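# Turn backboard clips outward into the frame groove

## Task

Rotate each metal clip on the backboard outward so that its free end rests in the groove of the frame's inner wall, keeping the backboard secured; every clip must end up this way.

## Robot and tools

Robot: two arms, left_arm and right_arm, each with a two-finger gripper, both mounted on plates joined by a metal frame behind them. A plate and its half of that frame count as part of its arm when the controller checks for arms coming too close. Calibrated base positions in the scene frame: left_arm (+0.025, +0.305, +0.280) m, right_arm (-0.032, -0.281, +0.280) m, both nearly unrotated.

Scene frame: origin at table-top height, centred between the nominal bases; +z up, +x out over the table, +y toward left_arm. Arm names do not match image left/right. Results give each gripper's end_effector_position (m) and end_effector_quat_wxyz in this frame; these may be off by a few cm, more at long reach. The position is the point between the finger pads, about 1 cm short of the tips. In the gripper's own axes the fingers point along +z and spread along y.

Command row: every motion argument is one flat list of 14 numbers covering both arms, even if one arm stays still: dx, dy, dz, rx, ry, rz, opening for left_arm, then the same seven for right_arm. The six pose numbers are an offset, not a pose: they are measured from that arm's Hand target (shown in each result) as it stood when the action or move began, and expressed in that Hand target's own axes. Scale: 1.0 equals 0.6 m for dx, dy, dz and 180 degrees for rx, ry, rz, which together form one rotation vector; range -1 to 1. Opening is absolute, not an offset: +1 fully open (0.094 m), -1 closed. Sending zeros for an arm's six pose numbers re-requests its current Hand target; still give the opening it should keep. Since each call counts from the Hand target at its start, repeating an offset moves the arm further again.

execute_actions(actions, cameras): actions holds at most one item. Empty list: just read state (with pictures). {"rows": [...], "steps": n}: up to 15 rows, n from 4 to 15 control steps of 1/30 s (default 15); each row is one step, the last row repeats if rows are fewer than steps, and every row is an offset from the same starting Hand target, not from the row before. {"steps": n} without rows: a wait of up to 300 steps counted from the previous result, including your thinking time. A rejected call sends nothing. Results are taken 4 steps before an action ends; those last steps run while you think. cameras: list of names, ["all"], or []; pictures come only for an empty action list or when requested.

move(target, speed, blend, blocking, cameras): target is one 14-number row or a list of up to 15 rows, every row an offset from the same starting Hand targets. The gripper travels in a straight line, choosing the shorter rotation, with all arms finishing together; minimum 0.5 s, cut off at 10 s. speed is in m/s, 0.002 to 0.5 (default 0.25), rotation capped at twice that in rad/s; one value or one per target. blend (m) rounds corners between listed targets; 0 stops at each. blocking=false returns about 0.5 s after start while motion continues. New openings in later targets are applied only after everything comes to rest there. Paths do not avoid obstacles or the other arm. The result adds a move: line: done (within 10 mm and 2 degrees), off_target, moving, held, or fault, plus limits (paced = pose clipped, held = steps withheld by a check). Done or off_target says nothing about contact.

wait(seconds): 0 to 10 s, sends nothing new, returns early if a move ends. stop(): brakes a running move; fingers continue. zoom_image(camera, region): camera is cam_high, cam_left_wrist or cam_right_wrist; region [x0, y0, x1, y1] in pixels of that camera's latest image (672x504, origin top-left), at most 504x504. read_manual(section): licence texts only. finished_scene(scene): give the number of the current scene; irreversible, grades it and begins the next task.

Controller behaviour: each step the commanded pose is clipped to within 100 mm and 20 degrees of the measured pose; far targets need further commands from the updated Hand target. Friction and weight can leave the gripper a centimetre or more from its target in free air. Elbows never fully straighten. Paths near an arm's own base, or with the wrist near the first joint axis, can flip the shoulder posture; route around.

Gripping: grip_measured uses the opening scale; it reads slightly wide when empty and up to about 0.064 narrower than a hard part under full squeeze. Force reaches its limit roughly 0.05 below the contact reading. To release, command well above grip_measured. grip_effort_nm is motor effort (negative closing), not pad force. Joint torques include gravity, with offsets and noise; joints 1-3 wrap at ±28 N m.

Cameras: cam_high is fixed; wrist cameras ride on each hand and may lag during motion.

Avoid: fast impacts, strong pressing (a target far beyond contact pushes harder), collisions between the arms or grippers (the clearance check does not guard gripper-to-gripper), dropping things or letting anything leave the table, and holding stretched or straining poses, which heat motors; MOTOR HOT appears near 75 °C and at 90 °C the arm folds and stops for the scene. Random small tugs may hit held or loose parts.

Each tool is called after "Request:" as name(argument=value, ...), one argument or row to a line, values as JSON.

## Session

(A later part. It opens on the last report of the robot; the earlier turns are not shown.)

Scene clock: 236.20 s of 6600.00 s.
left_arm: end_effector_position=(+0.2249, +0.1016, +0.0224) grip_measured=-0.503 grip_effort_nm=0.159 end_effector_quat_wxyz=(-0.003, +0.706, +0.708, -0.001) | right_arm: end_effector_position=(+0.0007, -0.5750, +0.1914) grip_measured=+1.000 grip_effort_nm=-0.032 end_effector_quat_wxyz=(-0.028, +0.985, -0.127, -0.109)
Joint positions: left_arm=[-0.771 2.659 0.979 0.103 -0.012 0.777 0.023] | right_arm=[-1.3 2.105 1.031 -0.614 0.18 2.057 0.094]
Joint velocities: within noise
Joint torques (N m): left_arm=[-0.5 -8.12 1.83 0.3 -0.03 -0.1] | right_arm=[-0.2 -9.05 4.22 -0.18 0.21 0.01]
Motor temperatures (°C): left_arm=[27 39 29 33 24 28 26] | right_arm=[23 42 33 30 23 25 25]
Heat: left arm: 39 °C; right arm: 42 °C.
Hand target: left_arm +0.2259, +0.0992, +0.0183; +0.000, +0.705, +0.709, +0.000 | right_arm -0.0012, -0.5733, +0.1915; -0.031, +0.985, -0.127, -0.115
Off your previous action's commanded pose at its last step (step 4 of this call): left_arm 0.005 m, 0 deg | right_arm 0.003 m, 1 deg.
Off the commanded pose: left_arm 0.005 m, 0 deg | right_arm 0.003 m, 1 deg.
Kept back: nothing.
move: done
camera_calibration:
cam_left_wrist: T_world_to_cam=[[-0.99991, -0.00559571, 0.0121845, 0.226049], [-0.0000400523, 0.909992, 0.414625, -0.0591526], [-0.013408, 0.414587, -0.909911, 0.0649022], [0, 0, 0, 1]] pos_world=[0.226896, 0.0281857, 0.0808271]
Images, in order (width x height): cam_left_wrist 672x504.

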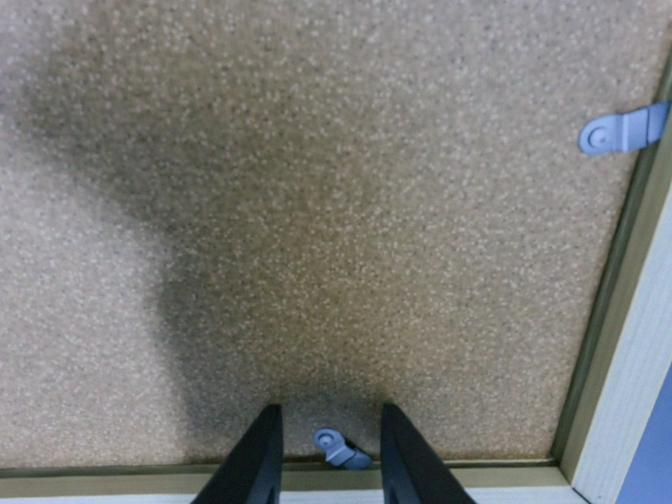

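Request:
move(
  target=[
    [0.004,0,-0.04,0,0,0,-0.5,0,0,0,0,0,0,1],
    [0.002,0.001,0.0035,0,0,0,-0.5,0,0,0,0,0,0,1],
  ],
  speed=0.08,
  cameras=["cam_left_wrist"],
)

Request:
zoom_image(
  camera="cam_left_wrist",
  region=[240, 384, 420, 504],
)

Scene clock: 237.63 s of 6600.00 s.
left_arm: end_effector_position=(+0.2257, +0.1009, +0.0213) grip_measured=-0.503 grip_effort_nm=0.149 end_effector_quat_wxyz=(-0.002, +0.706, +0.708, -0.001) | right_arm: end_effector_position=(+0.0007, -0.5750, +0.1914) grip_measured=+1.000 grip_effort_nm=-0.037 end_effector_quat_wxyz=(-0.028, +0.985, -0.127, -0.109)
Joint positions: left_arm=[-0.771 2.664 0.984 0.105 -0.013 0.777 0.023] | right_arm=[-1.3 2.105 1.031 -0.614 0.18 2.057 0.094]
Joint velocities: within noise
Joint torques (N m): left_arm=[-0.12 -7.88 1.66 0.32 -0.02 -0.06] | right_arm=[0.01 -9.1 4.36 -0.19 0.2 -0.01]
Motor temperatures (°C): left_arm=[27 39 29 32 24 28 26] | right_arm=[23 42 33 30 23 25 25]
Heat: left arm: 39 °C; right arm: 42 °C.
Hand target: left_arm +0.2266, +0.1004, +0.0162; +0.000, +0.705, +0.709, +0.000 | right_arm -0.0012, -0.5733, +0.1915; -0.031, +0.985, -0.127, -0.115
Off the commanded pose: left_arm 0.005 m, 0 deg | right_arm 0.003 m, 1 deg.
Kept back: nothing.
move: done
camera_calibration:
cam_left_wrist: T_world_to_cam=[[-0.999931, -0.00561021, 0.0103119, 0.226901], [-0.000845678, 0.910555, 0.413387, -0.0578483], [-0.0117087, 0.41335, -0.910497, 0.0638994], [0, 0, 0, 1]] pos_world=[0.227584, 0.0275342, 0.0797542]
Images, in order (width x height): cam_left_wrist 672x504.

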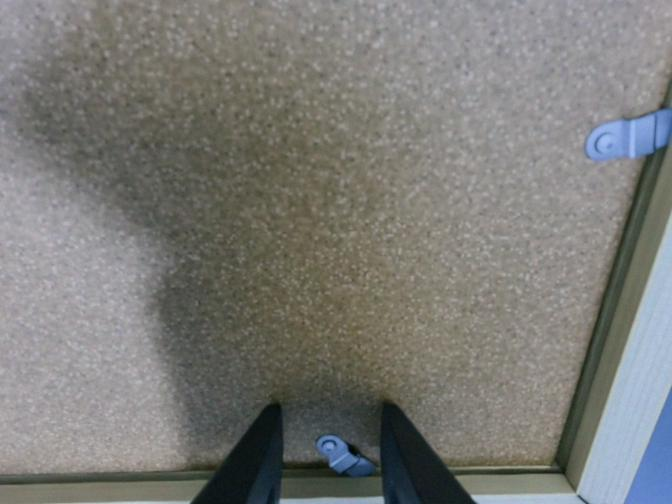

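Scaled by 2.800 from the camera's 672x504 image, which has a finer 960x720 frame.

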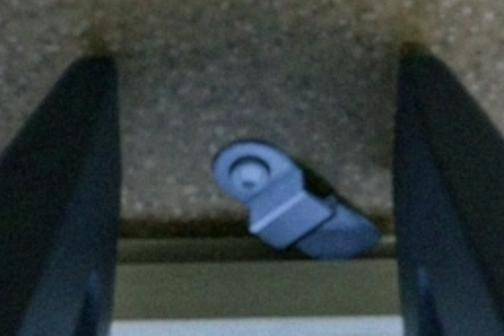

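Request:
move(
  target=[
    [0.002,0,-0.035,0,0,0,-0.5,0,0,0,0,0,0,1],
    [0.006,0.001,0.001,0,0,0,-0.5,0,0,0,0,0,0,1],
  ],
  speed=0.08,
  cameras=["cam_left_wrist"],
)

Request:
zoom_image(
  camera="cam_left_wrist",
  region=[240, 384, 420, 504],
)

Scene clock: 238.73 s of 6600.00 s.
left_arm: end_effector_position=(+0.2257, +0.1027, +0.0211) grip_measured=-0.503 grip_effort_nm=0.159 end_effector_quat_wxyz=(-0.001, +0.705, +0.709, -0.001) | right_arm: end_effector_position=(+0.0007, -0.5750, +0.1914) grip_measured=+1.000 grip_effort_nm=-0.032 end_effector_quat_wxyz=(-0.028, +0.985, -0.127, -0.109)
Joint positions: left_arm=[-0.766 2.663 0.977 0.113 -0.013 0.778 0.023] | right_arm=[-1.3 2.105 1.031 -0.614 0.18 2.057 0.094]
Joint velocities: within noise
Joint torques (N m): left_arm=[0.32 -7.71 1.55 0.33 -0.02 0.03] | right_arm=[-0.06 -9.01 4.25 -0.17 0.21 -0.02]
Motor temperatures (°C): left_arm=[27 39 29 32 24 28 26] | right_arm=[23 42 33 30 23 25 25]
Heat: left arm: 39 °C; right arm: 42 °C.
Hand target: left_arm +0.2271, +0.1040, +0.0156; +0.000, +0.705, +0.709, +0.000 | right_arm -0.0012, -0.5733, +0.1915; -0.031, +0.985, -0.127, -0.115
Off the commanded pose: left_arm 0.006 m, 0 deg | right_arm 0.003 m, 1 deg.
Kept back: nothing.
move: done
camera_calibration:
cam_left_wrist: T_world_to_cam=[[-0.999916, -0.00905357, 0.00929105, 0.227292], [-0.004416, 0.910976, 0.412435, -0.0586885], [-0.0121979, 0.412359, -0.91094, 0.0632313], [0, 0, 0, 1]] pos_world=[0.227785, 0.0294476, 0.0796933]
Images, in order (width x height): cam_left_wrist 672x504.

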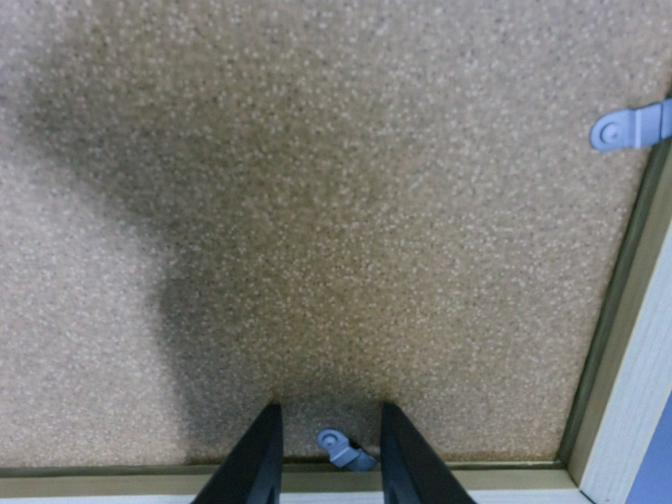

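Scaled by 2.800 from the camera's 672x504 image, which has a finer 960x720 frame.

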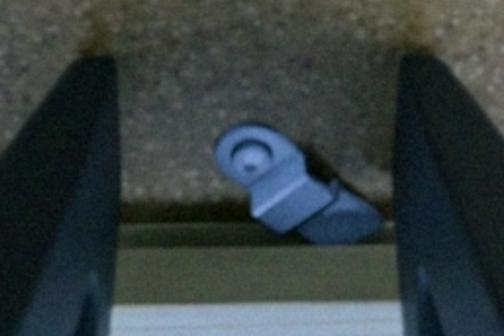

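Request:
execute_actions(
  actions=[
    {"rows":[[0,0,0,0,0,0,-0.58,0,0,0,0,0,0,1],[0,0,0,0,0,0,-0.6,0,0,0,0,0,0,1],[0,0,0,0,0,0,-0.63,0,0,0,0,0,0,1],[0,0,0,0,0,0,-0.66,0,0,0,0,0,0,1],[0,0,0,0,0,0,-0.69,0,0,0,0,0,0,1],[0,0,0,0,0,0,-0.71,0,0,0,0,0,0,1],[0,0,0,0,0,0,-0.73,0,0,0,0,0,0,1],[0,0,0,0,0,0,-0.75,0,0,0,0,0,0,1]],"steps":15},
  ],
)

Request:
execute_actions(
  actions=[
    {"rows":[[0,0,0,0,0,0,-0.77,0,0,0,0,0,0,1],[0,0,0,0,0,0,-0.78,0,0,0,0,0,0,1],[0,0,0,0,0,0,-0.79,0,0,0,0,0,0,1],[0,0,0,0,0,0,-0.8,0,0,0,0,0,0,1],[0,0,0,0,0,0,-0.81,0,0,0,0,0,0,1],[0,0,0,0,0,0,-0.82,0,0,0,0,0,0,1],[0,0,0,0,0,0,-0.83,0,0,0,0,0,0,1]],"steps":15},
  ],
  cameras=["cam_left_wrist"],
)

Request:
zoom_image(
  camera="cam_left_wrist",
  region=[240, 384, 420, 504],
)

Scene clock: 239.40 s of 6600.00 s.
left_arm: end_effector_position=(+0.2268, +0.1029, +0.0211) grip_measured=-0.747 grip_effort_nm=-0.134 end_effector_quat_wxyz=(+0.000, +0.705, +0.710, +0.001) | right_arm: end_effector_position=(+0.0007, -0.5750, +0.1914) grip_measured=+1.000 grip_effort_nm=-0.037 end_effector_quat_wxyz=(-0.028, +0.985, -0.127, -0.109)
Joint positions: left_arm=[-0.765 2.663 0.977 0.116 -0.015 0.779 0.012] | right_arm=[-1.3 2.105 1.031 -0.614 0.18 2.057 0.094]
Joint velocities: within noise
Joint torques (N m): left_arm=[0.18 -7.69 1.55 0.32 0.01 0.02] | right_arm=[-0.09 -8.98 4.18 -0.21 0.17 -0.01]
Motor temperatures (°C): left_arm=[27 39 29 32 24 28 26] | right_arm=[23 42 33 30 23 25 25]
Heat: left arm: 39 °C; right arm: 42 °C.
Hand target: left_arm +0.2272, +0.1040, +0.0156; +0.000, +0.705, +0.709, +0.000 | right_arm -0.0012, -0.5733, +0.1915; -0.031, +0.985, -0.127, -0.115
Steps of this call (1-9: nothing new was sent; 10-20: this action's first 11). Readings (end_effector_position of left_arm | right_arm):
10: (+0.2261, +0.1027, +0.0211) | (+0.0007, -0.5750, +0.1914)
11: (+0.2267, +0.1027, +0.0211) | (+0.0007, -0.5750, +0.1914)
13: (+0.2276, +0.1026, +0.0211) | (+0.0007, -0.5750, +0.1914)
17: (+0.2269, +0.1028, +0.0211) | (+0.0007, -0.5750, +0.1914)
20: the state above

Scene clock: 239.90 s of 6600.00 s.
left_arm: end_effector_position=(+0.2260, +0.1030, +0.0211) grip_measured=-0.827 grip_effort_nm=-0.144 end_effector_quat_wxyz=(-0.001, +0.705, +0.710, -0.001) | right_arm: end_effector_position=(+0.0007, -0.5750, +0.1914) grip_measured=+1.000 grip_effort_nm=-0.042 end_effector_quat_wxyz=(-0.028, +0.985, -0.127, -0.109)
Joint positions: left_arm=[-0.765 2.663 0.977 0.113 -0.012 0.779 0.008] | right_arm=[-1.3 2.105 1.031 -0.614 0.18 2.057 0.094]
Joint velocities: within noise
Joint torques (N m): left_arm=[0.2 -7.68 1.55 0.34 -0.02 0.03] | right_arm=[-0.2 -9.1 4.38 -0.17 0.18 0]
Motor temperatures (°C): left_arm=[27 39 29 32 24 28 26] | right_arm=[23 42 33 30 23 25 25]
Heat: left arm: 39 °C; right arm: 42 °C.
Hand target: left_arm +0.2272, +0.1040, +0.0156; +0.000, +0.705, +0.709, +0.000 | right_arm -0.0012, -0.5733, +0.1915; -0.031, +0.985, -0.127, -0.115
Off your previous action's commanded pose at its last step (step 4 of this call): left_arm 0.006 m, 0 deg | right_arm 0.003 m, 1 deg.
Steps of this call (1-4: your previous action's last 4; 5-15: this action's first 11). Readings (end_effector_position of left_arm | right_arm):
5: (+0.2267, +0.1030, +0.0211) | (+0.0007, -0.5750, +0.1914)
6: (+0.2266, +0.1030, +0.0211) | (+0.0007, -0.5750, +0.1914)
8: (+0.2263, +0.1031, +0.0211) | (+0.0007, -0.5750, +0.1914)
12: (+0.2259, +0.1030, +0.0211) | (+0.0007, -0.5750, +0.1914)
15: the state above
camera_calibration:
cam_left_wrist: T_world_to_cam=[[-0.999902, -0.010196, 0.00957865, 0.227659], [-0.00534152, 0.911076, 0.412203, -0.0587206], [-0.0129297, 0.412112, -0.911042, 0.0633137], [0, 0, 0, 1]] pos_world=[0.228141, 0.0297279, 0.0797056]
Images, in order (width x height): cam_left_wrist 672x504.

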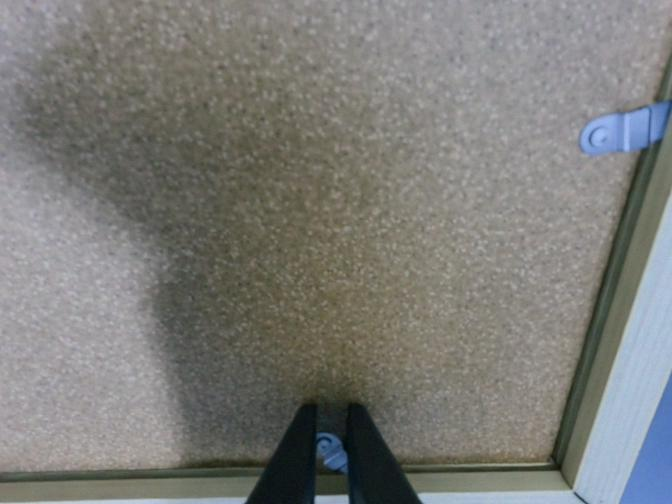

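Scaled by 2.800 from the camera's 672x504 image, which has a finer 960x720 frame.

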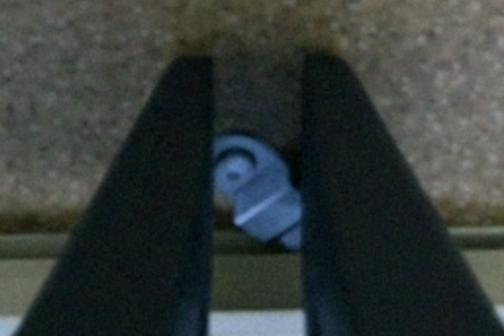

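Request:
execute_actions(
  actions=[
    {"rows":[[0,0,0,0,0,0,-0.84,0,0,0,0,0,0,1],[0,0,0,0,0,0,-0.845,0,0,0,0,0,0,1],[0,0,0,0,0,0,-0.85,0,0,0,0,0,0,1],[0,0,0,0,0,0,-0.855,0,0,0,0,0,0,1],[0,0,0,0,0,0,-0.86,0,0,0,0,0,0,1],[0,0,0,0,0,0,-0.865,0,0,0,0,0,0,1],[0,0,0,0,0,0,-0.87,0,0,0,0,0,0,1]],"steps":15},
  ],
)

Request:
execute_actions(
  actions=[
    {"rows":[[0,0,0,0,0,0,-0.875,0,0,0,0,0,0,1],[0,0,0,0,0,0,-0.88,0,0,0,0,0,0,1],[0,0,0,0,0,0,-0.885,0,0,0,0,0,0,1],[0,0,0,0,0,0,-0.89,0,0,0,0,0,0,1],[0,0,0,0,0,0,-0.9,0,0,0,0,0,0,1]],"steps":15},
  ],
  cameras=["cam_left_wrist"],
)

Request:
zoom_image(
  camera="cam_left_wrist",
  region=[240, 384, 420, 504],
)

Scene clock: 242.33 s of 6600.00 s.
left_arm: end_effector_position=(+0.2266, +0.1024, +0.0211) grip_measured=-0.866 grip_effort_nm=-0.188 end_effector_quat_wxyz=(+0.001, +0.705, +0.710, -0.001) | right_arm: end_effector_position=(+0.0007, -0.5750, +0.1914) grip_measured=+1.000 grip_effort_nm=-0.037 end_effector_quat_wxyz=(-0.028, +0.985, -0.127, -0.109)
Joint positions: left_arm=[-0.765 2.663 0.977 0.117 -0.012 0.779 0.006] | right_arm=[-1.3 2.105 1.031 -0.614 0.18 2.057 0.094]
Joint velocities: within noise
Joint torques (N m): left_arm=[0.2 -7.69 1.55 0.31 -0.02 0.02] | right_arm=[0.01 -9.05 4.31 -0.24 0.19 -0.02]
Motor temperatures (°C): left_arm=[27 39 29 32 24 27 26] | right_arm=[23 42 33 30 23 25 25]
Heat: left arm: 39 °C; right arm: 42 °C.
Hand target: left_arm +0.2272, +0.1040, +0.0156; +0.000, +0.705, +0.709, +0.000 | right_arm -0.0012, -0.5733, +0.1915; -0.031, +0.985, -0.127, -0.115
Off your previous action's commanded pose at its last step (step 4 of this call): left_arm 0.006 m, 0 deg | right_arm 0.003 m, 1 deg.
Steps of this call (1-4: your previous action's last 4; 5-62: nothing new was sent; 63-73: this action's first 11). Readings (end_effector_position of left_arm | right_arm):
63: (+0.2260, +0.1030, +0.0211) | (+0.0007, -0.5750, +0.1914)
64: (+0.2261, +0.1028, +0.0211) | (+0.0007, -0.5750, +0.1914)
66: (+0.2262, +0.1027, +0.0211) | (+0.0007, -0.5750, +0.1914)
70: (+0.2266, +0.1024, +0.0211) | (+0.0007, -0.5750, +0.1914)
73: the state above

Scene clock: 242.83 s of 6600.00 s.
left_arm: end_effector_position=(+0.2264, +0.1022, +0.0211) grip_measured=-0.897 grip_effort_nm=-0.144 end_effector_quat_wxyz=(+0.001, +0.705, +0.710, -0.001) | right_arm: end_effector_position=(+0.0007, -0.5750, +0.1914) grip_measured=+1.000 grip_effort_nm=-0.037 end_effector_quat_wxyz=(-0.028, +0.985, -0.127, -0.109)
Joint positions: left_arm=[-0.765 2.663 0.977 0.117 -0.011 0.779 0.005] | right_arm=[-1.3 2.105 1.031 -0.614 0.18 2.057 0.094]
Joint velocities: within noise
Joint torques (N m): left_arm=[0.29 -7.72 1.57 0.32 -0.04 0.02] | right_arm=[-0.2 -8.98 4.42 -0.2 0.2 0.02]
Motor temperatures (°C): left_arm=[27 39 29 32 24 27 26] | right_arm=[23 42 33 30 23 25 25]
Heat: left arm: 39 °C; right arm: 42 °C.
Hand target: left_arm +0.2272, +0.1040, +0.0156; +0.000, +0.705, +0.709, +0.000 | right_arm -0.0012, -0.5733, +0.1915; -0.031, +0.985, -0.127, -0.115
Off your previous action's commanded pose at its last step (step 4 of this call): left_arm 0.006 m, 0 deg | right_arm 0.003 m, 1 deg.
Steps of this call (1-4: your previous action's last 4; 5-15: this action's first 11). Readings (end_effector_position of left_arm | right_arm):
5: (+0.2266, +0.1024, +0.0211) | (+0.0007, -0.5750, +0.1914)
6: (+0.2266, +0.1024, +0.0211) | (+0.0007, -0.5750, +0.1914)
8: (+0.2266, +0.1023, +0.0211) | (+0.0007, -0.5750, +0.1914)
12: (+0.2264, +0.1022, +0.0211) | (+0.0007, -0.5750, +0.1914)
15: the state above
camera_calibration:
cam_left_wrist: T_world_to_cam=[[-0.999916, -0.0102149, 0.00799209, 0.228149], [-0.00604991, 0.912405, 0.409243, -0.0579499], [-0.0114724, 0.409161, -0.91239, 0.0636276], [0, 0, 0, 1]] pos_world=[0.228509, 0.0291704, 0.0799454]
Images, in order (width x height): cam_left_wrist 672x504.

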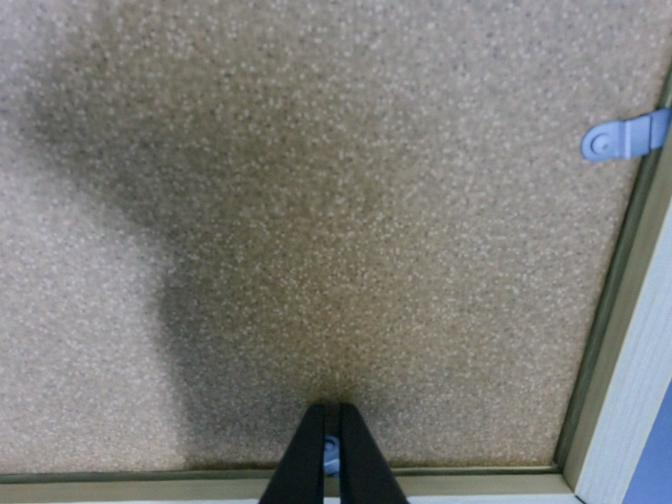

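Scaled by 2.800 from the camera's 672x504 image, which has a finer 960x720 frame.

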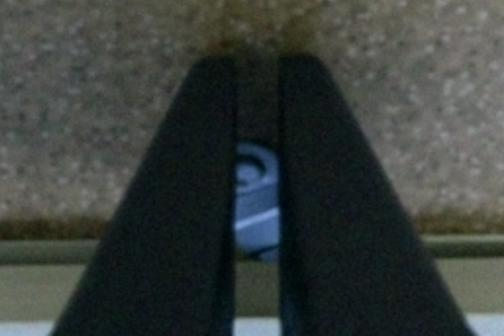

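Request:
execute_actions(
  actions=[
    {"rows":[[0,0,0,0,0,0,-0.905,0,0,0,0,0,0,1],[0,0,0,0,0,0,-0.91,0,0,0,0,0,0,1],[0,0,0,0,0,0,-0.915,0,0,0,0,0,0,1],[0,0,0,0,0,0,-0.92,0,0,0,0,0,0,1]],"steps":15},
  ],
)

Request:
execute_actions(
  actions=[
    {"rows":[[0,0,0,0,0,0,-0.925,0,0,0,0,0,0,1],[0,0,0,0,0,0,-0.93,0,0,0,0,0,0,1]],"steps":15},
  ],
  cameras=["cam_left_wrist"],
)

Request:
zoom_image(
  camera="cam_left_wrist",
  region=[240, 384, 420, 504],
)

Request:
move(
  target=[0,0,0,0,0,0,-0.5,0,0,0,0,0,0,1],
  cameras=["cam_left_wrist"],
)

Request:
zoom_image(
  camera="cam_left_wrist",
  region=[240, 384, 420, 504],
)

Scene clock: 243.53 s of 6600.00 s.
left_arm: end_effector_position=(+0.2265, +0.1021, +0.0211) grip_measured=-0.917 grip_effort_nm=-0.120 end_effector_quat_wxyz=(+0.001, +0.705, +0.710, -0.001) | right_arm: end_effector_position=(+0.0007, -0.5750, +0.1914) grip_measured=+1.000 grip_effort_nm=-0.032 end_effector_quat_wxyz=(-0.028, +0.985, -0.127, -0.109)
Joint positions: left_arm=[-0.765 2.663 0.977 0.117 -0.011 0.779 0.004] | right_arm=[-1.3 2.105 1.031 -0.614 0.18 2.057 0.094]
Joint velocities: within noise
Joint torques (N m): left_arm=[0.21 -7.71 1.55 0.31 -0.03 0.02] | right_arm=[-0.1 -9.17 4.22 -0.18 0.18 -0.01]
Motor temperatures (°C): left_arm=[27 39 29 32 24 27 26] | right_arm=[23 42 33 30 23 25 25]
Heat: left arm: 39 °C; right arm: 42 °C.
Hand target: left_arm +0.2272, +0.1040, +0.0156; +0.000, +0.705, +0.709, +0.000 | right_arm -0.0012, -0.5733, +0.1915; -0.031, +0.985, -0.127, -0.115
Off your previous action's commanded pose at its last step (step 4 of this call): left_arm 0.006 m, 0 deg | right_arm 0.003 m, 1 deg.
Steps of this call (1-4: your previous action's last 4; 5-10: nothing new was sent; 11-21: this action's first 11). Readings (end_effector_position of left_arm | right_arm):
11: (+0.2264, +0.1022, +0.0211) | (+0.0007, -0.5750, +0.1914)
12: (+0.2264, +0.1022, +0.0211) | (+0.0007, -0.5750, +0.1914)
14: (+0.2265, +0.1022, +0.0211) | (+0.0007, -0.5750, +0.1914)
18: (+0.2265, +0.1021, +0.0211) | (+0.0007, -0.5750, +0.1914)
21: the state above

Scene clock: 244.03 s of 6600.00 s.
left_arm: end_effector_position=(+0.2266, +0.1020, +0.0211) grip_measured=-0.927 grip_effort_nm=-0.120 end_effector_quat_wxyz=(+0.001, +0.705, +0.710, -0.001) | right_arm: end_effector_position=(+0.0007, -0.5750, +0.1914) grip_measured=+1.000 grip_effort_nm=-0.037 end_effector_quat_wxyz=(-0.028, +0.985, -0.127, -0.109)
Joint positions: left_arm=[-0.765 2.663 0.977 0.118 -0.011 0.779 0.003] | right_arm=[-1.3 2.105 1.031 -0.614 0.18 2.057 0.094]
Joint velocities: within noise
Joint torques (N m): left_arm=[0.2 -7.71 1.55 0.3 -0.03 0.02] | right_arm=[0.01 -9.1 4.33 -0.2 0.17 0.04]
Motor temperatures (°C): left_arm=[27 39 29 32 24 27 26] | right_arm=[23 42 33 30 23 25 25]
Heat: left arm: 39 °C; right arm: 42 °C.
Hand target: left_arm +0.2272, +0.1040, +0.0156; +0.000, +0.705, +0.709, +0.000 | right_arm -0.0012, -0.5733, +0.1915; -0.031, +0.985, -0.127, -0.115
Off your previous action's commanded pose at its last step (step 4 of this call): left_arm 0.006 m, 0 deg | right_arm 0.003 m, 1 deg.
Steps of this call (1-4: your previous action's last 4; 5-15: this action's first 11). Readings (end_effector_position of left_arm | right_arm):
5: (+0.2265, +0.1021, +0.0211) | (+0.0007, -0.5750, +0.1914)
6: (+0.2266, +0.1020, +0.0211) | (+0.0007, -0.5750, +0.1914)
8: (+0.2266, +0.1020, +0.0211) | (+0.0007, -0.5750, +0.1914)
12: (+0.2266, +0.1020, +0.0211) | (+0.0007, -0.5750, +0.1914)
15: the state above
camera_calibration:
cam_left_wrist: T_world_to_cam=[[-0.999922, -0.0102245, 0.00719089, 0.228368], [-0.00639526, 0.912736, 0.4085, -0.0577051], [-0.0107401, 0.408422, -0.91273, 0.0636291], [0, 0, 0, 1]] pos_world=[0.228664, 0.0290169, 0.0800066]
Images, in order (width x height): cam_left_wrist 672x504.

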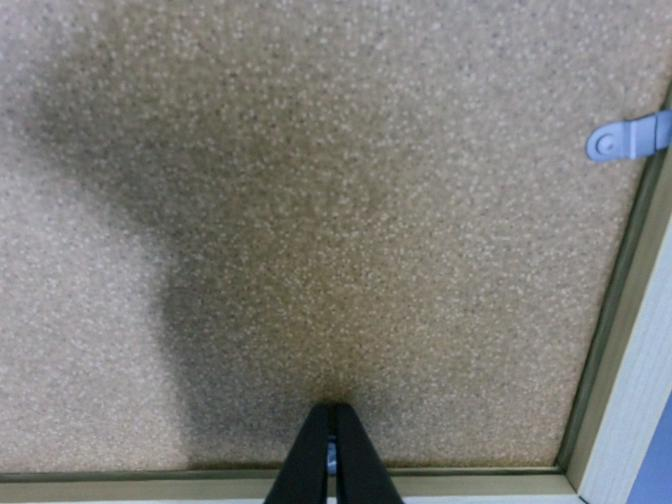

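Scaled by 2.800 from the camera's 672x504 image, which has a finer 960x720 frame.

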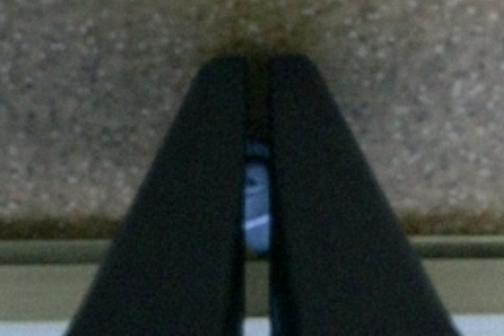

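Scene clock: 244.97 s of 6600.00 s.
left_arm: end_effector_position=(+0.2267, +0.1016, +0.0211) grip_measured=-0.503 grip_effort_nm=0.164 end_effector_quat_wxyz=(+0.002, +0.705, +0.710, -0.002) | right_arm: end_effector_position=(+0.0007, -0.5750, +0.1914) grip_measured=+1.000 grip_effort_nm=-0.042 end_effector_quat_wxyz=(-0.028, +0.985, -0.127, -0.109)
Joint positions: left_arm=[-0.765 2.663 0.978 0.118 -0.01 0.779 0.023] | right_arm=[-1.3 2.105 1.031 -0.614 0.18 2.057 0.094]
Joint velocities: within noise
Joint torques (N m): left_arm=[0.2 -7.71 1.51 0.31 -0.05 0.02] | right_arm=[-0.01 -9.02 4.25 -0.22 0.17 0.02]
Motor temperatures (°C): left_arm=[27 39 29 32 24 27 26] | right_arm=[23 42 33 30 23 25 25]
Heat: left arm: 39 °C; right arm: 42 °C.
Hand target: left_arm +0.2272, +0.1040, +0.0156; +0.000, +0.705, +0.709, +0.000 | right_arm -0.0012, -0.5733, +0.1915; -0.031, +0.985, -0.127, -0.115
Off your previous action's commanded pose at its last step (step 4 of this call): left_arm 0.006 m, 0 deg | right_arm 0.003 m, 1 deg.
Off the commanded pose: left_arm 0.006 m, 0 deg | right_arm 0.003 m, 1 deg.
Kept back: nothing.
move: done
camera_calibration:
cam_left_wrist: T_world_to_cam=[[-0.99992, -0.0102215, 0.0074738, 0.228482], [-0.00629176, 0.913286, 0.407271, -0.057391], [-0.0109886, 0.407191, -0.913277, 0.0640152], [0, 0, 0, 1]] pos_world=[0.228806, 0.0286834, 0.0801296]
Images, in order (width x height): cam_left_wrist 672x504.

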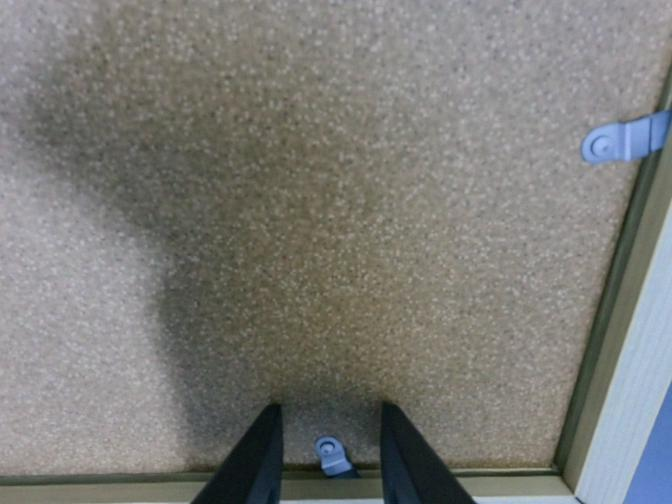

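Scaled by 2.800 from the camera's 672x504 image, which has a finer 960x720 frame.

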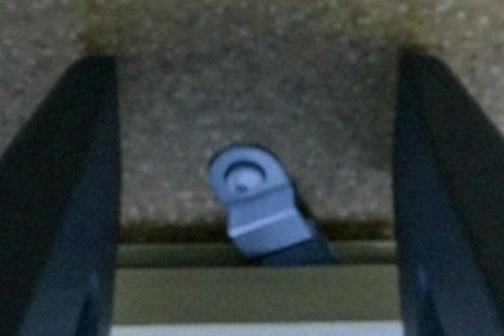

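Request:
move(
  target=[
    [0.0,0,-0.035,0,0,0,-0.5,0,0,0,0,0,0,1],
    [0.0045,0.0005,0.000,0,0,0,-0.5,0,0,0,0,0,0,1],
  ],
  speed=0.08,
  cameras=["cam_left_wrist"],
)

Request:
zoom_image(
  camera="cam_left_wrist",
  region=[240, 384, 420, 504],
)

Scene clock: 246.07 s of 6600.00 s.
left_arm: end_effector_position=(+0.2261, +0.1051, +0.0211) grip_measured=-0.503 grip_effort_nm=0.159 end_effector_quat_wxyz=(+0.000, +0.705, +0.709, -0.001) | right_arm: end_effector_position=(+0.0007, -0.5750, +0.1914) grip_measured=+1.000 grip_effort_nm=-0.037 end_effector_quat_wxyz=(-0.028, +0.985, -0.127, -0.109)
Joint positions: left_arm=[-0.759 2.662 0.97 0.121 -0.011 0.786 0.023] | right_arm=[-1.3 2.105 1.031 -0.614 0.18 2.057 0.094]
Joint velocities: within noise
Joint torques (N m): left_arm=[0.34 -7.68 1.5 0.33 -0.03 0.03] | right_arm=[-0.03 -9.14 4.26 -0.18 0.17 0]
Motor temperatures (°C): left_arm=[27 39 29 32 24 27 26] | right_arm=[23 42 33 30 23 25 25]
Heat: left arm: 39 °C; right arm: 42 °C.
Hand target: left_arm +0.2274, +0.1068, +0.0156; +0.000, +0.705, +0.709, +0.000 | right_arm -0.0012, -0.5733, +0.1915; -0.031, +0.985, -0.127, -0.115
Off the commanded pose: left_arm 0.006 m, 0 deg | right_arm 0.003 m, 1 deg.
Kept back: nothing.
move: done
camera_calibration:
cam_left_wrist: T_world_to_cam=[[-0.999912, -0.00943691, 0.00937463, 0.227772], [-0.00475018, 0.911617, 0.411012, -0.0607757], [-0.0124248, 0.410931, -0.911582, 0.0624459], [0, 0, 0, 1]] pos_world=[0.228239, 0.0318927, 0.0797688]
Images, in order (width x height): cam_left_wrist 672x504.

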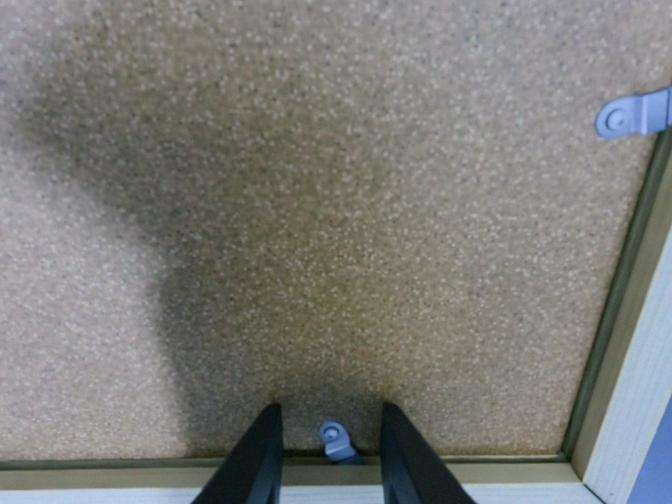

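Scaled by 2.800 from the camera's 672x504 image, which has a finer 960x720 frame.

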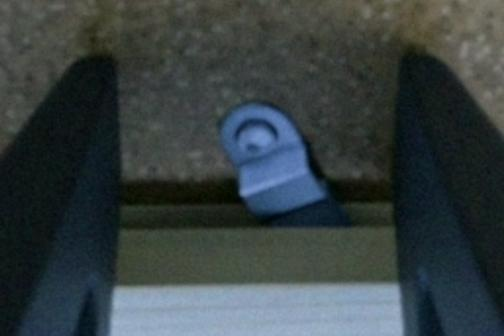

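Request:
execute_actions(
  actions=[
    {"rows":[[0,0,0,0,0,0,-0.58,0,0,0,0,0,0,1],[0,0,0,0,0,0,-0.61,0,0,0,0,0,0,1],[0,0,0,0,0,0,-0.65,0,0,0,0,0,0,1],[0,0,0,0,0,0,-0.69,0,0,0,0,0,0,1],[0,0,0,0,0,0,-0.72,0,0,0,0,0,0,1],[0,0,0,0,0,0,-0.75,0,0,0,0,0,0,1],[0,0,0,0,0,0,-0.78,0,0,0,0,0,0,1],[0,0,0,0,0,0,-0.8,0,0,0,0,0,0,1]],"steps":15},
  ],
)

Request:
execute_actions(
  actions=[
    {"rows":[[0,0,0,0,0,0,-0.82,0,0,0,0,0,0,1],[0,0,0,0,0,0,-0.83,0,0,0,0,0,0,1],[0,0,0,0,0,0,-0.84,0,0,0,0,0,0,1],[0,0,0,0,0,0,-0.85,0,0,0,0,0,0,1],[0,0,0,0,0,0,-0.86,0,0,0,0,0,0,1],[0,0,0,0,0,0,-0.87,0,0,0,0,0,0,1],[0,0,0,0,0,0,-0.88,0,0,0,0,0,0,1],[0,0,0,0,0,0,-0.89,0,0,0,0,0,0,1],[0,0,0,0,0,0,-0.9,0,0,0,0,0,0,1]],"steps":15},
  ],
)

Request:
execute_actions(
  actions=[
    {"rows":[[0,0,0,0,0,0,-0.91,0,0,0,0,0,0,1],[0,0,0,0,0,0,-0.92,0,0,0,0,0,0,1],[0,0,0,0,0,0,-0.93,0,0,0,0,0,0,1]],"steps":15},
  ],
)

Request:
move(
  target=[0,0,0,0,0,0,-0.5,0,0,0,0,0,0,1],
  cameras=["cam_left_wrist"],
)

Request:
zoom_image(
  camera="cam_left_wrist",
  region=[240, 384, 420, 504],
)

Scene clock: 246.90 s of 6600.00 s.
left_arm: end_effector_position=(+0.2272, +0.1046, +0.0211) grip_measured=-0.797 grip_effort_nm=-0.125 end_effector_quat_wxyz=(+0.002, +0.705, +0.710, -0.001) | right_arm: end_effector_position=(+0.0007, -0.5750, +0.1914) grip_measured=+1.000 grip_effort_nm=-0.037 end_effector_quat_wxyz=(-0.028, +0.985, -0.127, -0.109)
Joint positions: left_arm=[-0.758 2.662 0.97 0.125 -0.012 0.786 0.01] | right_arm=[-1.3 2.105 1.031 -0.614 0.18 2.057 0.094]
Joint velocities: within noise
Joint torques (N m): left_arm=[0.25 -7.69 1.47 0.3 -0.07 0.03] | right_arm=[-0.13 -9.01 4.21 -0.16 0.21 -0.02]
Motor temperatures (°C): left_arm=[27 39 29 32 24 27 26] | right_arm=[23 42 33 30 23 25 25]
Heat: left arm: 39 °C; right arm: 42 °C.
Hand target: left_arm +0.2273, +0.1068, +0.0156; +0.000, +0.705, +0.709, +0.000 | right_arm -0.0012, -0.5733, +0.1915; -0.031, +0.985, -0.127, -0.115
Steps of this call (1-14: nothing new was sent; 15-25: this action's first 11). Readings (end_effector_position of left_arm | right_arm):
15: (+0.2266, +0.1051, +0.0211) | (+0.0007, -0.5750, +0.1914)
16: (+0.2272, +0.1050, +0.0211) | (+0.0007, -0.5750, +0.1914)
18: (+0.2280, +0.1049, +0.0211) | (+0.0007, -0.5750, +0.1914)
22: (+0.2273, +0.1047, +0.0211) | (+0.0007, -0.5750, +0.1914)
25: the state above

Scene clock: 247.40 s of 6600.00 s.
left_arm: end_effector_position=(+0.2270, +0.1040, +0.0211) grip_measured=-0.893 grip_effort_nm=-0.349 end_effector_quat_wxyz=(+0.002, +0.705, +0.710, -0.002) | right_arm: end_effector_position=(+0.0007, -0.5750, +0.1914) grip_measured=+1.000 grip_effort_nm=-0.027 end_effector_quat_wxyz=(-0.028, +0.985, -0.127, -0.109)
Joint positions: left_arm=[-0.758 2.662 0.97 0.126 -0.009 0.786 0.005] | right_arm=[-1.3 2.105 1.031 -0.614 0.18 2.057 0.094]
Joint velocities: within noise
Joint torques (N m): left_arm=[0.18 -7.68 1.5 0.3 -0.07 0.02] | right_arm=[-0.05 -8.98 4.23 -0.21 0.21 0]
Motor temperatures (°C): left_arm=[27 39 29 32 24 27 26] | right_arm=[23 42 33 30 23 25 25]
Heat: left arm: 39 °C; right arm: 42 °C.
Hand target: left_arm +0.2273, +0.1067, +0.0156; +0.000, +0.705, +0.709, +0.000 | right_arm -0.0012, -0.5733, +0.1915; -0.031, +0.985, -0.127, -0.115
Off your previous action's commanded pose at its last step (step 4 of this call): left_arm 0.006 m, 0 deg | right_arm 0.003 m, 1 deg.
Steps of this call (1-4: your previous action's last 4; 5-15: this action's first 11). Readings (end_effector_position of left_arm | right_arm):
5: (+0.2271, +0.1044, +0.0211) | (+0.0007, -0.5750, +0.1914)
6: (+0.2271, +0.1044, +0.0211) | (+0.0007, -0.5750, +0.1914)
8: (+0.2268, +0.1043, +0.0211) | (+0.0007, -0.5750, +0.1914)
12: (+0.2269, +0.1041, +0.0211) | (+0.0007, -0.5750, +0.1914)
15: the state above

Scene clock: 247.90 s of 6600.00 s.
left_arm: end_effector_position=(+0.2264, +0.1040, +0.0211) grip_measured=-0.925 grip_effort_nm=-0.271 end_effector_quat_wxyz=(+0.002, +0.705, +0.710, -0.003) | right_arm: end_effector_position=(+0.0007, -0.5750, +0.1914) grip_measured=+1.000 grip_effort_nm=-0.042 end_effector_quat_wxyz=(-0.028, +0.985, -0.127, -0.109)
Joint positions: left_arm=[-0.758 2.662 0.97 0.124 -0.007 0.786 0.004] | right_arm=[-1.3 2.105 1.031 -0.614 0.18 2.057 0.094]
Joint velocities: within noise
Joint torques (N m): left_arm=[0.2 -7.68 1.5 0.31 -0.09 0.02] | right_arm=[-0.02 -9.06 4.36 -0.18 0.19 -0.01]
Motor temperatures (°C): left_arm=[27 39 29 32 24 27 26] | right_arm=[23 42 33 30 23 25 25]
Heat: left arm: 39 °C; right arm: 42 °C.
Hand target: left_arm +0.2274, +0.1068, +0.0156; +0.000, +0.706, +0.709, +0.000 | right_arm -0.0012, -0.5733, +0.1915; -0.031, +0.985, -0.127, -0.115
Off your previous action's commanded pose at its last step (step 4 of this call): left_arm 0.006 m, 0 deg | right_arm 0.003 m, 1 deg.
Steps of this call (1-4: your previous action's last 4; 5-15: this action's first 11). Readings (end_effector_position of left_arm | right_arm):
5: (+0.2270, +0.1040, +0.0211) | (+0.0007, -0.5750, +0.1914)
6: (+0.2270, +0.1040, +0.0211) | (+0.0007, -0.5750, +0.1914)
8: (+0.2264, +0.1040, +0.0211) | (+0.0007, -0.5750, +0.1914)
12: (+0.2264, +0.1040, +0.0211) | (+0.0007, -0.5750, +0.1914)
15: the state above

Scene clock: 248.83 s of 6600.00 s.
left_arm: end_effector_position=(+0.2255, +0.1044, +0.0211) grip_measured=-0.503 grip_effort_nm=0.168 end_effector_quat_wxyz=(+0.000, +0.705, +0.709, -0.005) | right_arm: end_effector_position=(+0.0007, -0.5750, +0.1914) grip_measured=+1.000 grip_effort_nm=-0.032 end_effector_quat_wxyz=(-0.028, +0.985, -0.127, -0.109)
Joint positions: left_arm=[-0.758 2.662 0.97 0.121 -0.005 0.786 0.023] | right_arm=[-1.3 2.105 1.031 -0.614 0.18 2.057 0.094]
Joint velocities: within noise
Joint torques (N m): left_arm=[0.2 -7.69 1.5 0.34 -0.1 0.02] | right_arm=[0.01 -8.98 4.19 -0.2 0.19 -0.04]
Motor temperatures (°C): left_arm=[27 39 28 32 24 27 26] | right_arm=[23 42 33 30 23 25 25]
Heat: left arm: 39 °C; right arm: 42 °C.
Hand target: left_arm +0.2274, +0.1067, +0.0156; +0.000, +0.706, +0.709, +0.000 | right_arm -0.0012, -0.5733, +0.1915; -0.031, +0.985, -0.127, -0.115
Off your previous action's commanded pose at its last step (step 4 of this call): left_arm 0.006 m, 0 deg | right_arm 0.003 m, 1 deg.
Off the commanded pose: left_arm 0.006 m, 1 deg | right_arm 0.003 m, 1 deg.
Kept back: nothing.
move: done
camera_calibration:
cam_left_wrist: T_world_to_cam=[[-0.999851, -0.00976571, 0.0142503, 0.22705], [-0.00312872, 0.913612, 0.406575, -0.0606781], [-0.0169897, 0.40647, -0.913506, 0.0642385], [0, 0, 0, 1]] pos_world=[0.227918, 0.0315425, 0.080117]
Images, in order (width x height): cam_left_wrist 672x504.

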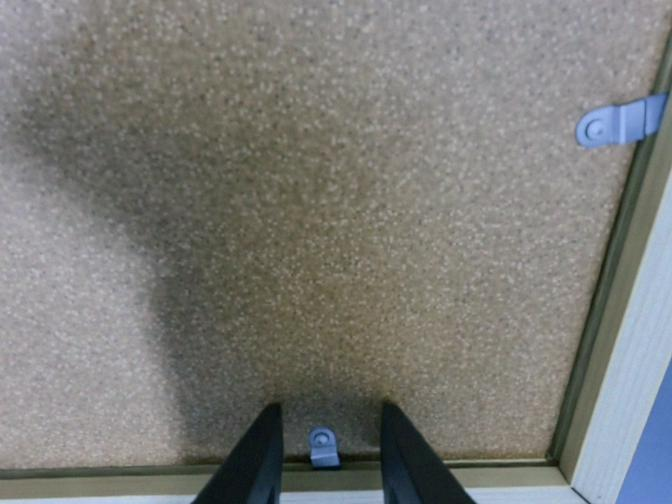

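Scaled by 2.800 from the camera's 672x504 image, which has a finer 960x720 frame.

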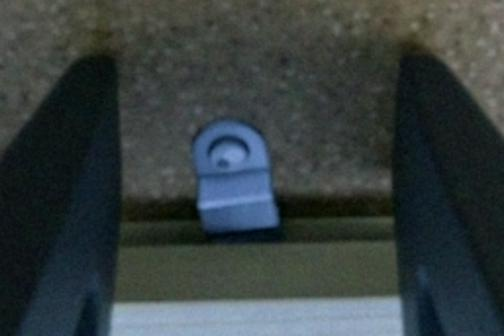

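Request:
move(
  target=[
    [-0.0038,-0.003,-0.12,0,0,0,-0.8,0,0,0,0,0,0,1],
    [-0.027,0.15,-0.1,0,0,-0.472,-0.8,0,0,0,0,0,0,1],
  ],
  speed=[0.1,0.45],
  cameras=["cam_left_wrist","cam_high"],
)

Scene clock: 252.57 s of 6600.00 s.
left_arm: end_effector_position=(+0.3167, +0.0891, +0.0796) grip_measured=-0.797 grip_effort_nm=-0.110 end_effector_quat_wxyz=(+0.005, +0.048, +0.999, -0.005) | right_arm: end_effector_position=(+0.0007, -0.5750, +0.1914) grip_measured=+1.000 grip_effort_nm=-0.037 end_effector_quat_wxyz=(-0.028, +0.985, -0.127, -0.109)
Joint positions: left_arm=[-0.616 2.534 1.231 -0.252 -0.011 -0.54 0.01] | right_arm=[-1.3 2.105 1.031 -0.614 0.18 2.057 0.094]
Joint velocities: within noise
Joint torques (N m): left_arm=[0.14 -9.55 4.26 0.12 -0.03 -0.11] | right_arm=[-0.03 -9.06 4.29 -0.18 0.21 0.02]
Motor temperatures (°C): left_arm=[27 39 29 32 24 27 26] | right_arm=[23 42 33 30 23 25 25]
Heat: left arm: 39 °C; right arm: 42 °C.
Hand target: left_arm +0.3174, +0.0910, +0.0757; +0.000, +0.042, +0.999, +0.000 | right_arm -0.0012, -0.5733, +0.1915; -0.031, +0.985, -0.127, -0.115
Off the commanded pose: left_arm 0.004 m, 1 deg | right_arm 0.003 m, 1 deg.
Kept back: nothing.
move: done
camera_calibration:
cam_left_wrist: T_world_to_cam=[[-0.0935945, -0.995464, 0.0171024, 0.117853], [-0.911128, 0.0925647, 0.401593, 0.290917], [-0.401354, 0.0220044, -0.915659, 0.281609], [0, 0, 0, 1]] pos_world=[0.389118, 0.0841931, 0.139012]
Images, in order (width x height): cam_high 672x504, cam_left_wrist 672x504.

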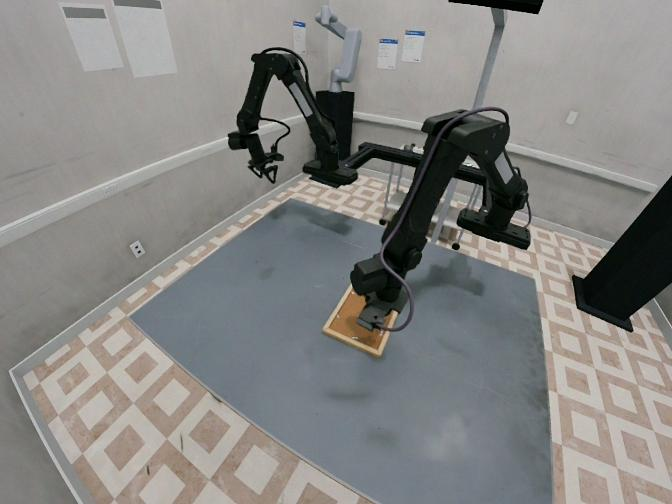

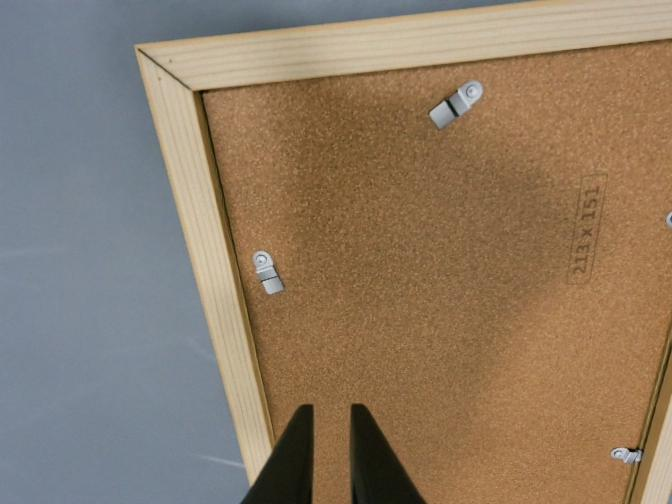

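Request:
move(
  target=[0,0.001,0.0595,0,0,-0.0167,-0.8,0,0,0,0,0,0,1],
  speed=0.12,
  cameras=["cam_left_wrist"],
)

Scene clock: 254.27 s of 6600.00 s.
left_arm: end_effector_position=(+0.3116, +0.0923, +0.0436) grip_measured=-0.797 grip_effort_nm=-0.110 end_effector_quat_wxyz=(-0.006, +0.023, +1.000, +0.002) | right_arm: end_effector_position=(+0.0007, -0.5750, +0.1914) grip_measured=+1.000 grip_effort_nm=-0.037 end_effector_quat_wxyz=(-0.028, +0.985, -0.127, -0.109)
Joint positions: left_arm=[-0.616 2.657 1.283 -0.207 -0.011 -0.591 0.01] | right_arm=[-1.3 2.105 1.031 -0.614 0.18 2.057 0.094]
Joint velocities: within noise
Joint torques (N m): left_arm=[0.35 -10.03 3.62 0.31 -0.03 -0.09] | right_arm=[-0.12 -9.09 4.16 -0.2 0.17 -0.02]
Motor temperatures (°C): left_arm=[27 39 29 32 24 27 26] | right_arm=[23 42 33 30 23 25 25]
Heat: left arm: 39 °C; right arm: 42 °C.
Hand target: left_arm +0.3176, +0.0914, +0.0400; +0.000, +0.016, +1.000, +0.000 | right_arm -0.0012, -0.5733, +0.1915; -0.031, +0.985, -0.127, -0.115
Off the commanded pose: left_arm 0.007 m, 1 deg | right_arm 0.003 m, 1 deg.
Kept back: nothing.
move: done
camera_calibration:
cam_left_wrist: T_world_to_cam=[[-0.0427543, -0.999082, 0.0025172, 0.106284], [-0.905453, 0.0398123, 0.422576, 0.302599], [-0.422288, 0.0157877, -0.906324, 0.253192], [0, 0, 0, 1]] pos_world=[0.385453, 0.0901422, 0.101335]
Images, in order (width x height): cam_left_wrist 672x504.

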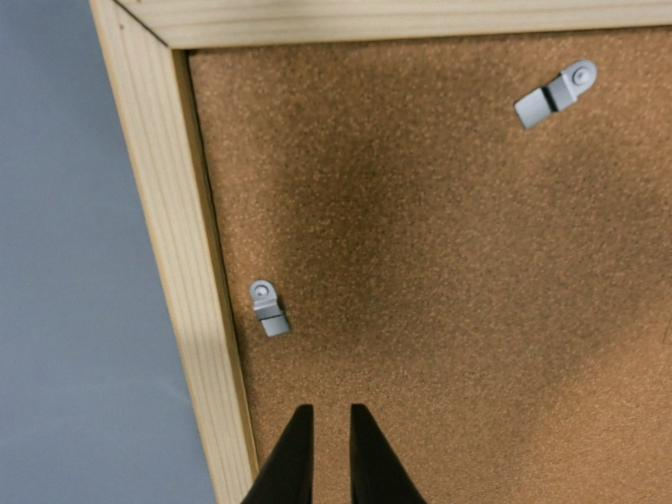

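Request:
move(
  target=[-0.004,-0.0005,0.0355,0,0,0,-0.8,0,0,0,0,0,0,1],
  speed=0.06,
  cameras=["cam_left_wrist"],
)

Request:
zoom_image(
  camera="cam_left_wrist",
  region=[200, 324, 440, 484],
)

Scene clock: 255.30 s of 6600.00 s.
left_arm: end_effector_position=(+0.3137, +0.0926, +0.0228) grip_measured=-0.797 grip_effort_nm=-0.105 end_effector_quat_wxyz=(-0.007, +0.020, +1.000, +0.003) | right_arm: end_effector_position=(+0.0007, -0.5750, +0.1914) grip_measured=+1.000 grip_effort_nm=-0.042 end_effector_quat_wxyz=(-0.028, +0.985, -0.127, -0.109)
Joint positions: left_arm=[-0.611 2.732 1.329 -0.181 -0.011 -0.592 0.01] | right_arm=[-1.3 2.105 1.031 -0.614 0.18 2.057 0.094]
Joint velocities: within noise
Joint torques (N m): left_arm=[0.27 -9.99 3.69 0.31 -0.03 -0.08] | right_arm=[-0.18 -8.96 4.33 -0.21 0.22 -0.02]
Motor temperatures (°C): left_arm=[27 39 29 32 24 27 26] | right_arm=[23 42 33 30 23 25 25]
Heat: left arm: 39 °C; right arm: 42 °C.
Hand target: left_arm +0.3199, +0.0912, +0.0187; +0.000, +0.015, +1.000, +0.000 | right_arm -0.0012, -0.5733, +0.1915; -0.031, +0.985, -0.127, -0.115
Off the commanded pose: left_arm 0.008 m, 1 deg | right_arm 0.003 m, 1 deg.
Kept back: nothing.
move: done
camera_calibration:
cam_left_wrist: T_world_to_cam=[[-0.0370602, -0.999312, 0.00139512, 0.104994], [-0.904994, 0.0341544, 0.424051, 0.313601], [-0.423807, 0.0144529, -0.905637, 0.235868], [0, 0, 0, 1]] pos_world=[0.387661, 0.0908016, 0.0804817]
Images, in order (width x height): cam_left_wrist 672x504.

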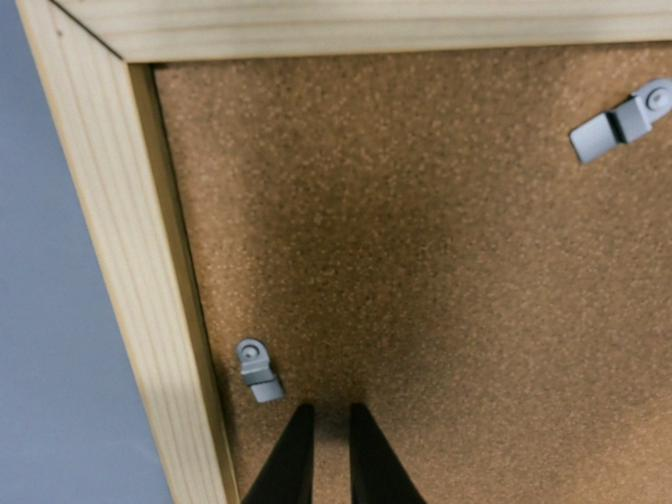

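Scaled by 2.100 from the camera's 672x504 image, which has a finer 960x720 frame.

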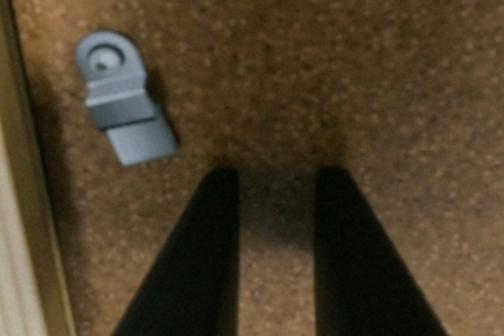

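Request:
move(
  target=[
    [-0.003,0,-0.035,0,0,0,-0.8,0,0,0,0,0,0,1],
    [-0.0115,0,0.0015,0,0,0,-0.8,0,0,0,0,0,0,1],
  ],
  speed=0.08,
  cameras=["cam_left_wrist"],
)

Request:
zoom_image(
  camera="cam_left_wrist",
  region=[200, 324, 440, 484],
)

Scene clock: 256.50 s of 6600.00 s.
left_arm: end_effector_position=(+0.3251, +0.0895, +0.0230) grip_measured=-0.797 grip_effort_nm=-0.115 end_effector_quat_wxyz=(+0.000, +0.014, +1.000, -0.002) | right_arm: end_effector_position=(+0.0007, -0.5750, +0.1914) grip_measured=+1.000 grip_effort_nm=-0.042 end_effector_quat_wxyz=(-0.028, +0.985, -0.127, -0.109)
Joint positions: left_arm=[-0.6 2.742 1.365 -0.19 -0.011 -0.591 0.01] | right_arm=[-1.3 2.105 1.031 -0.614 0.18 2.057 0.094]
Joint velocities: within noise
Joint torques (N m): left_arm=[0.2 -9.99 3.63 0.24 -0.03 0.02] | right_arm=[-0.23 -9.07 4.34 -0.17 0.19 -0.01]
Motor temperatures (°C): left_arm=[27 39 29 32 24 27 26] | right_arm=[23 42 33 30 23 25 25]
Heat: left arm: 39 °C; right arm: 42 °C.
Hand target: left_arm +0.3268, +0.0910, +0.0178; +0.000, +0.015, +1.000, +0.000 | right_arm -0.0012, -0.5733, +0.1915; -0.031, +0.985, -0.127, -0.115
Off the commanded pose: left_arm 0.006 m, 0 deg | right_arm 0.003 m, 1 deg.
Kept back: nothing.
move: done
camera_calibration:
cam_left_wrist: T_world_to_cam=[[-0.0258572, -0.999608, 0.0106913, 0.0984983], [-0.91098, 0.0279659, 0.411502, 0.326759], [-0.41164, 0.000900755, -0.911346, 0.238255], [0, 0, 0, 1]] pos_world=[0.398293, 0.089107, 0.0816175]
Images, in order (width x height): cam_left_wrist 672x504.

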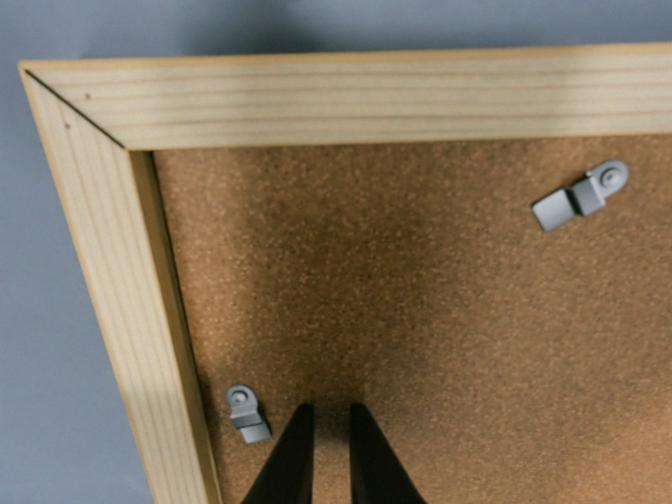

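Scaled by 2.100 from the camera's 672x504 image, which has a finer 960x720 frame.

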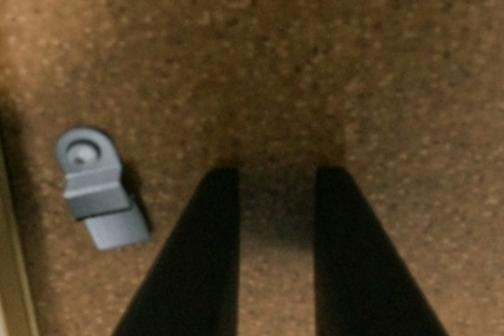

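Request:
move(
  target=[
    [0.0072,0.0025,-0.035,0,0,0,-0.8,0,0,0,0,0,0,1],
    [0.0072,0.0035,0.0005,0,0,0,-0.8,0,0,0,0,0,0,1],
  ],
  speed=0.08,
  cameras=["cam_left_wrist"],
)

Request:
zoom_image(
  camera="cam_left_wrist",
  region=[200, 324, 440, 484],
)

Scene clock: 257.60 s of 6600.00 s.
left_arm: end_effector_position=(+0.3188, +0.0939, +0.0227) grip_measured=-0.797 grip_effort_nm=-0.110 end_effector_quat_wxyz=(-0.004, +0.015, +1.000, +0.001) | right_arm: end_effector_position=(+0.0007, -0.5750, +0.1914) grip_measured=+1.000 grip_effort_nm=-0.037 end_effector_quat_wxyz=(-0.028, +0.985, -0.127, -0.109)
Joint positions: left_arm=[-0.6 2.735 1.339 -0.182 -0.011 -0.591 0.01] | right_arm=[-1.3 2.105 1.031 -0.614 0.18 2.057 0.094]
Joint velocities: within noise
Joint torques (N m): left_arm=[0.06 -9.83 3.58 0.31 -0.03 0] | right_arm=[-0.24 -8.98 4.42 -0.14 0.2 -0.03]
Motor temperatures (°C): left_arm=[27 39 29 32 24 27 26] | right_arm=[23 42 33 30 23 25 25]
Heat: left arm: 39 °C; right arm: 42 °C.
Hand target: left_arm +0.3226, +0.0932, +0.0174; +0.000, +0.015, +1.000, +0.000 | right_arm -0.0012, -0.5733, +0.1915; -0.031, +0.985, -0.127, -0.115
Off the commanded pose: left_arm 0.006 m, 1 deg | right_arm 0.003 m, 1 deg.
Kept back: nothing.
move: done
camera_calibration:
cam_left_wrist: T_world_to_cam=[[-0.0259357, -0.999653, 0.00471189, 0.102954], [-0.907364, 0.025519, 0.41957, 0.31995], [-0.419545, 0.00660645, -0.907711, 0.237351], [0, 0, 0, 1]] pos_world=[0.392561, 0.0931849, 0.0807191]
Images, in order (width x height): cam_left_wrist 672x504.

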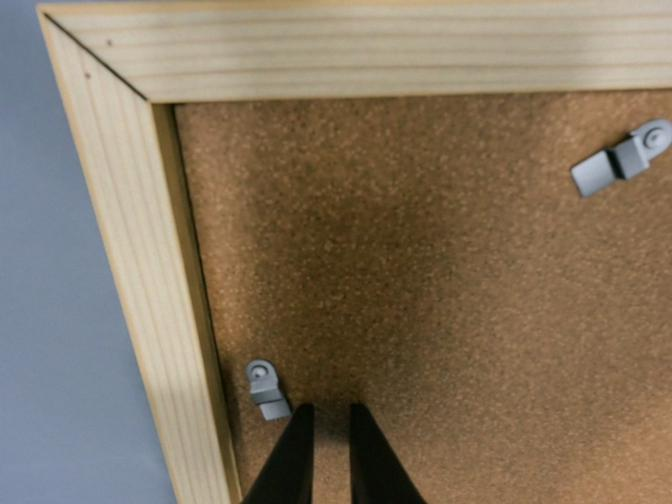

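Scaled by 2.100 from the camera's 672x504 image, which has a finer 960x720 frame.

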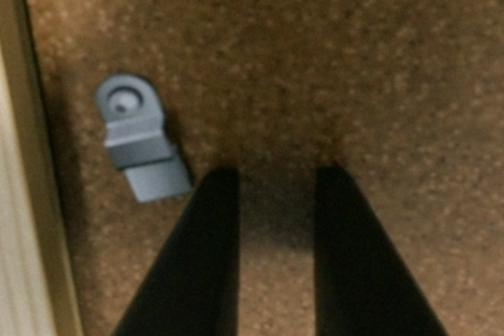

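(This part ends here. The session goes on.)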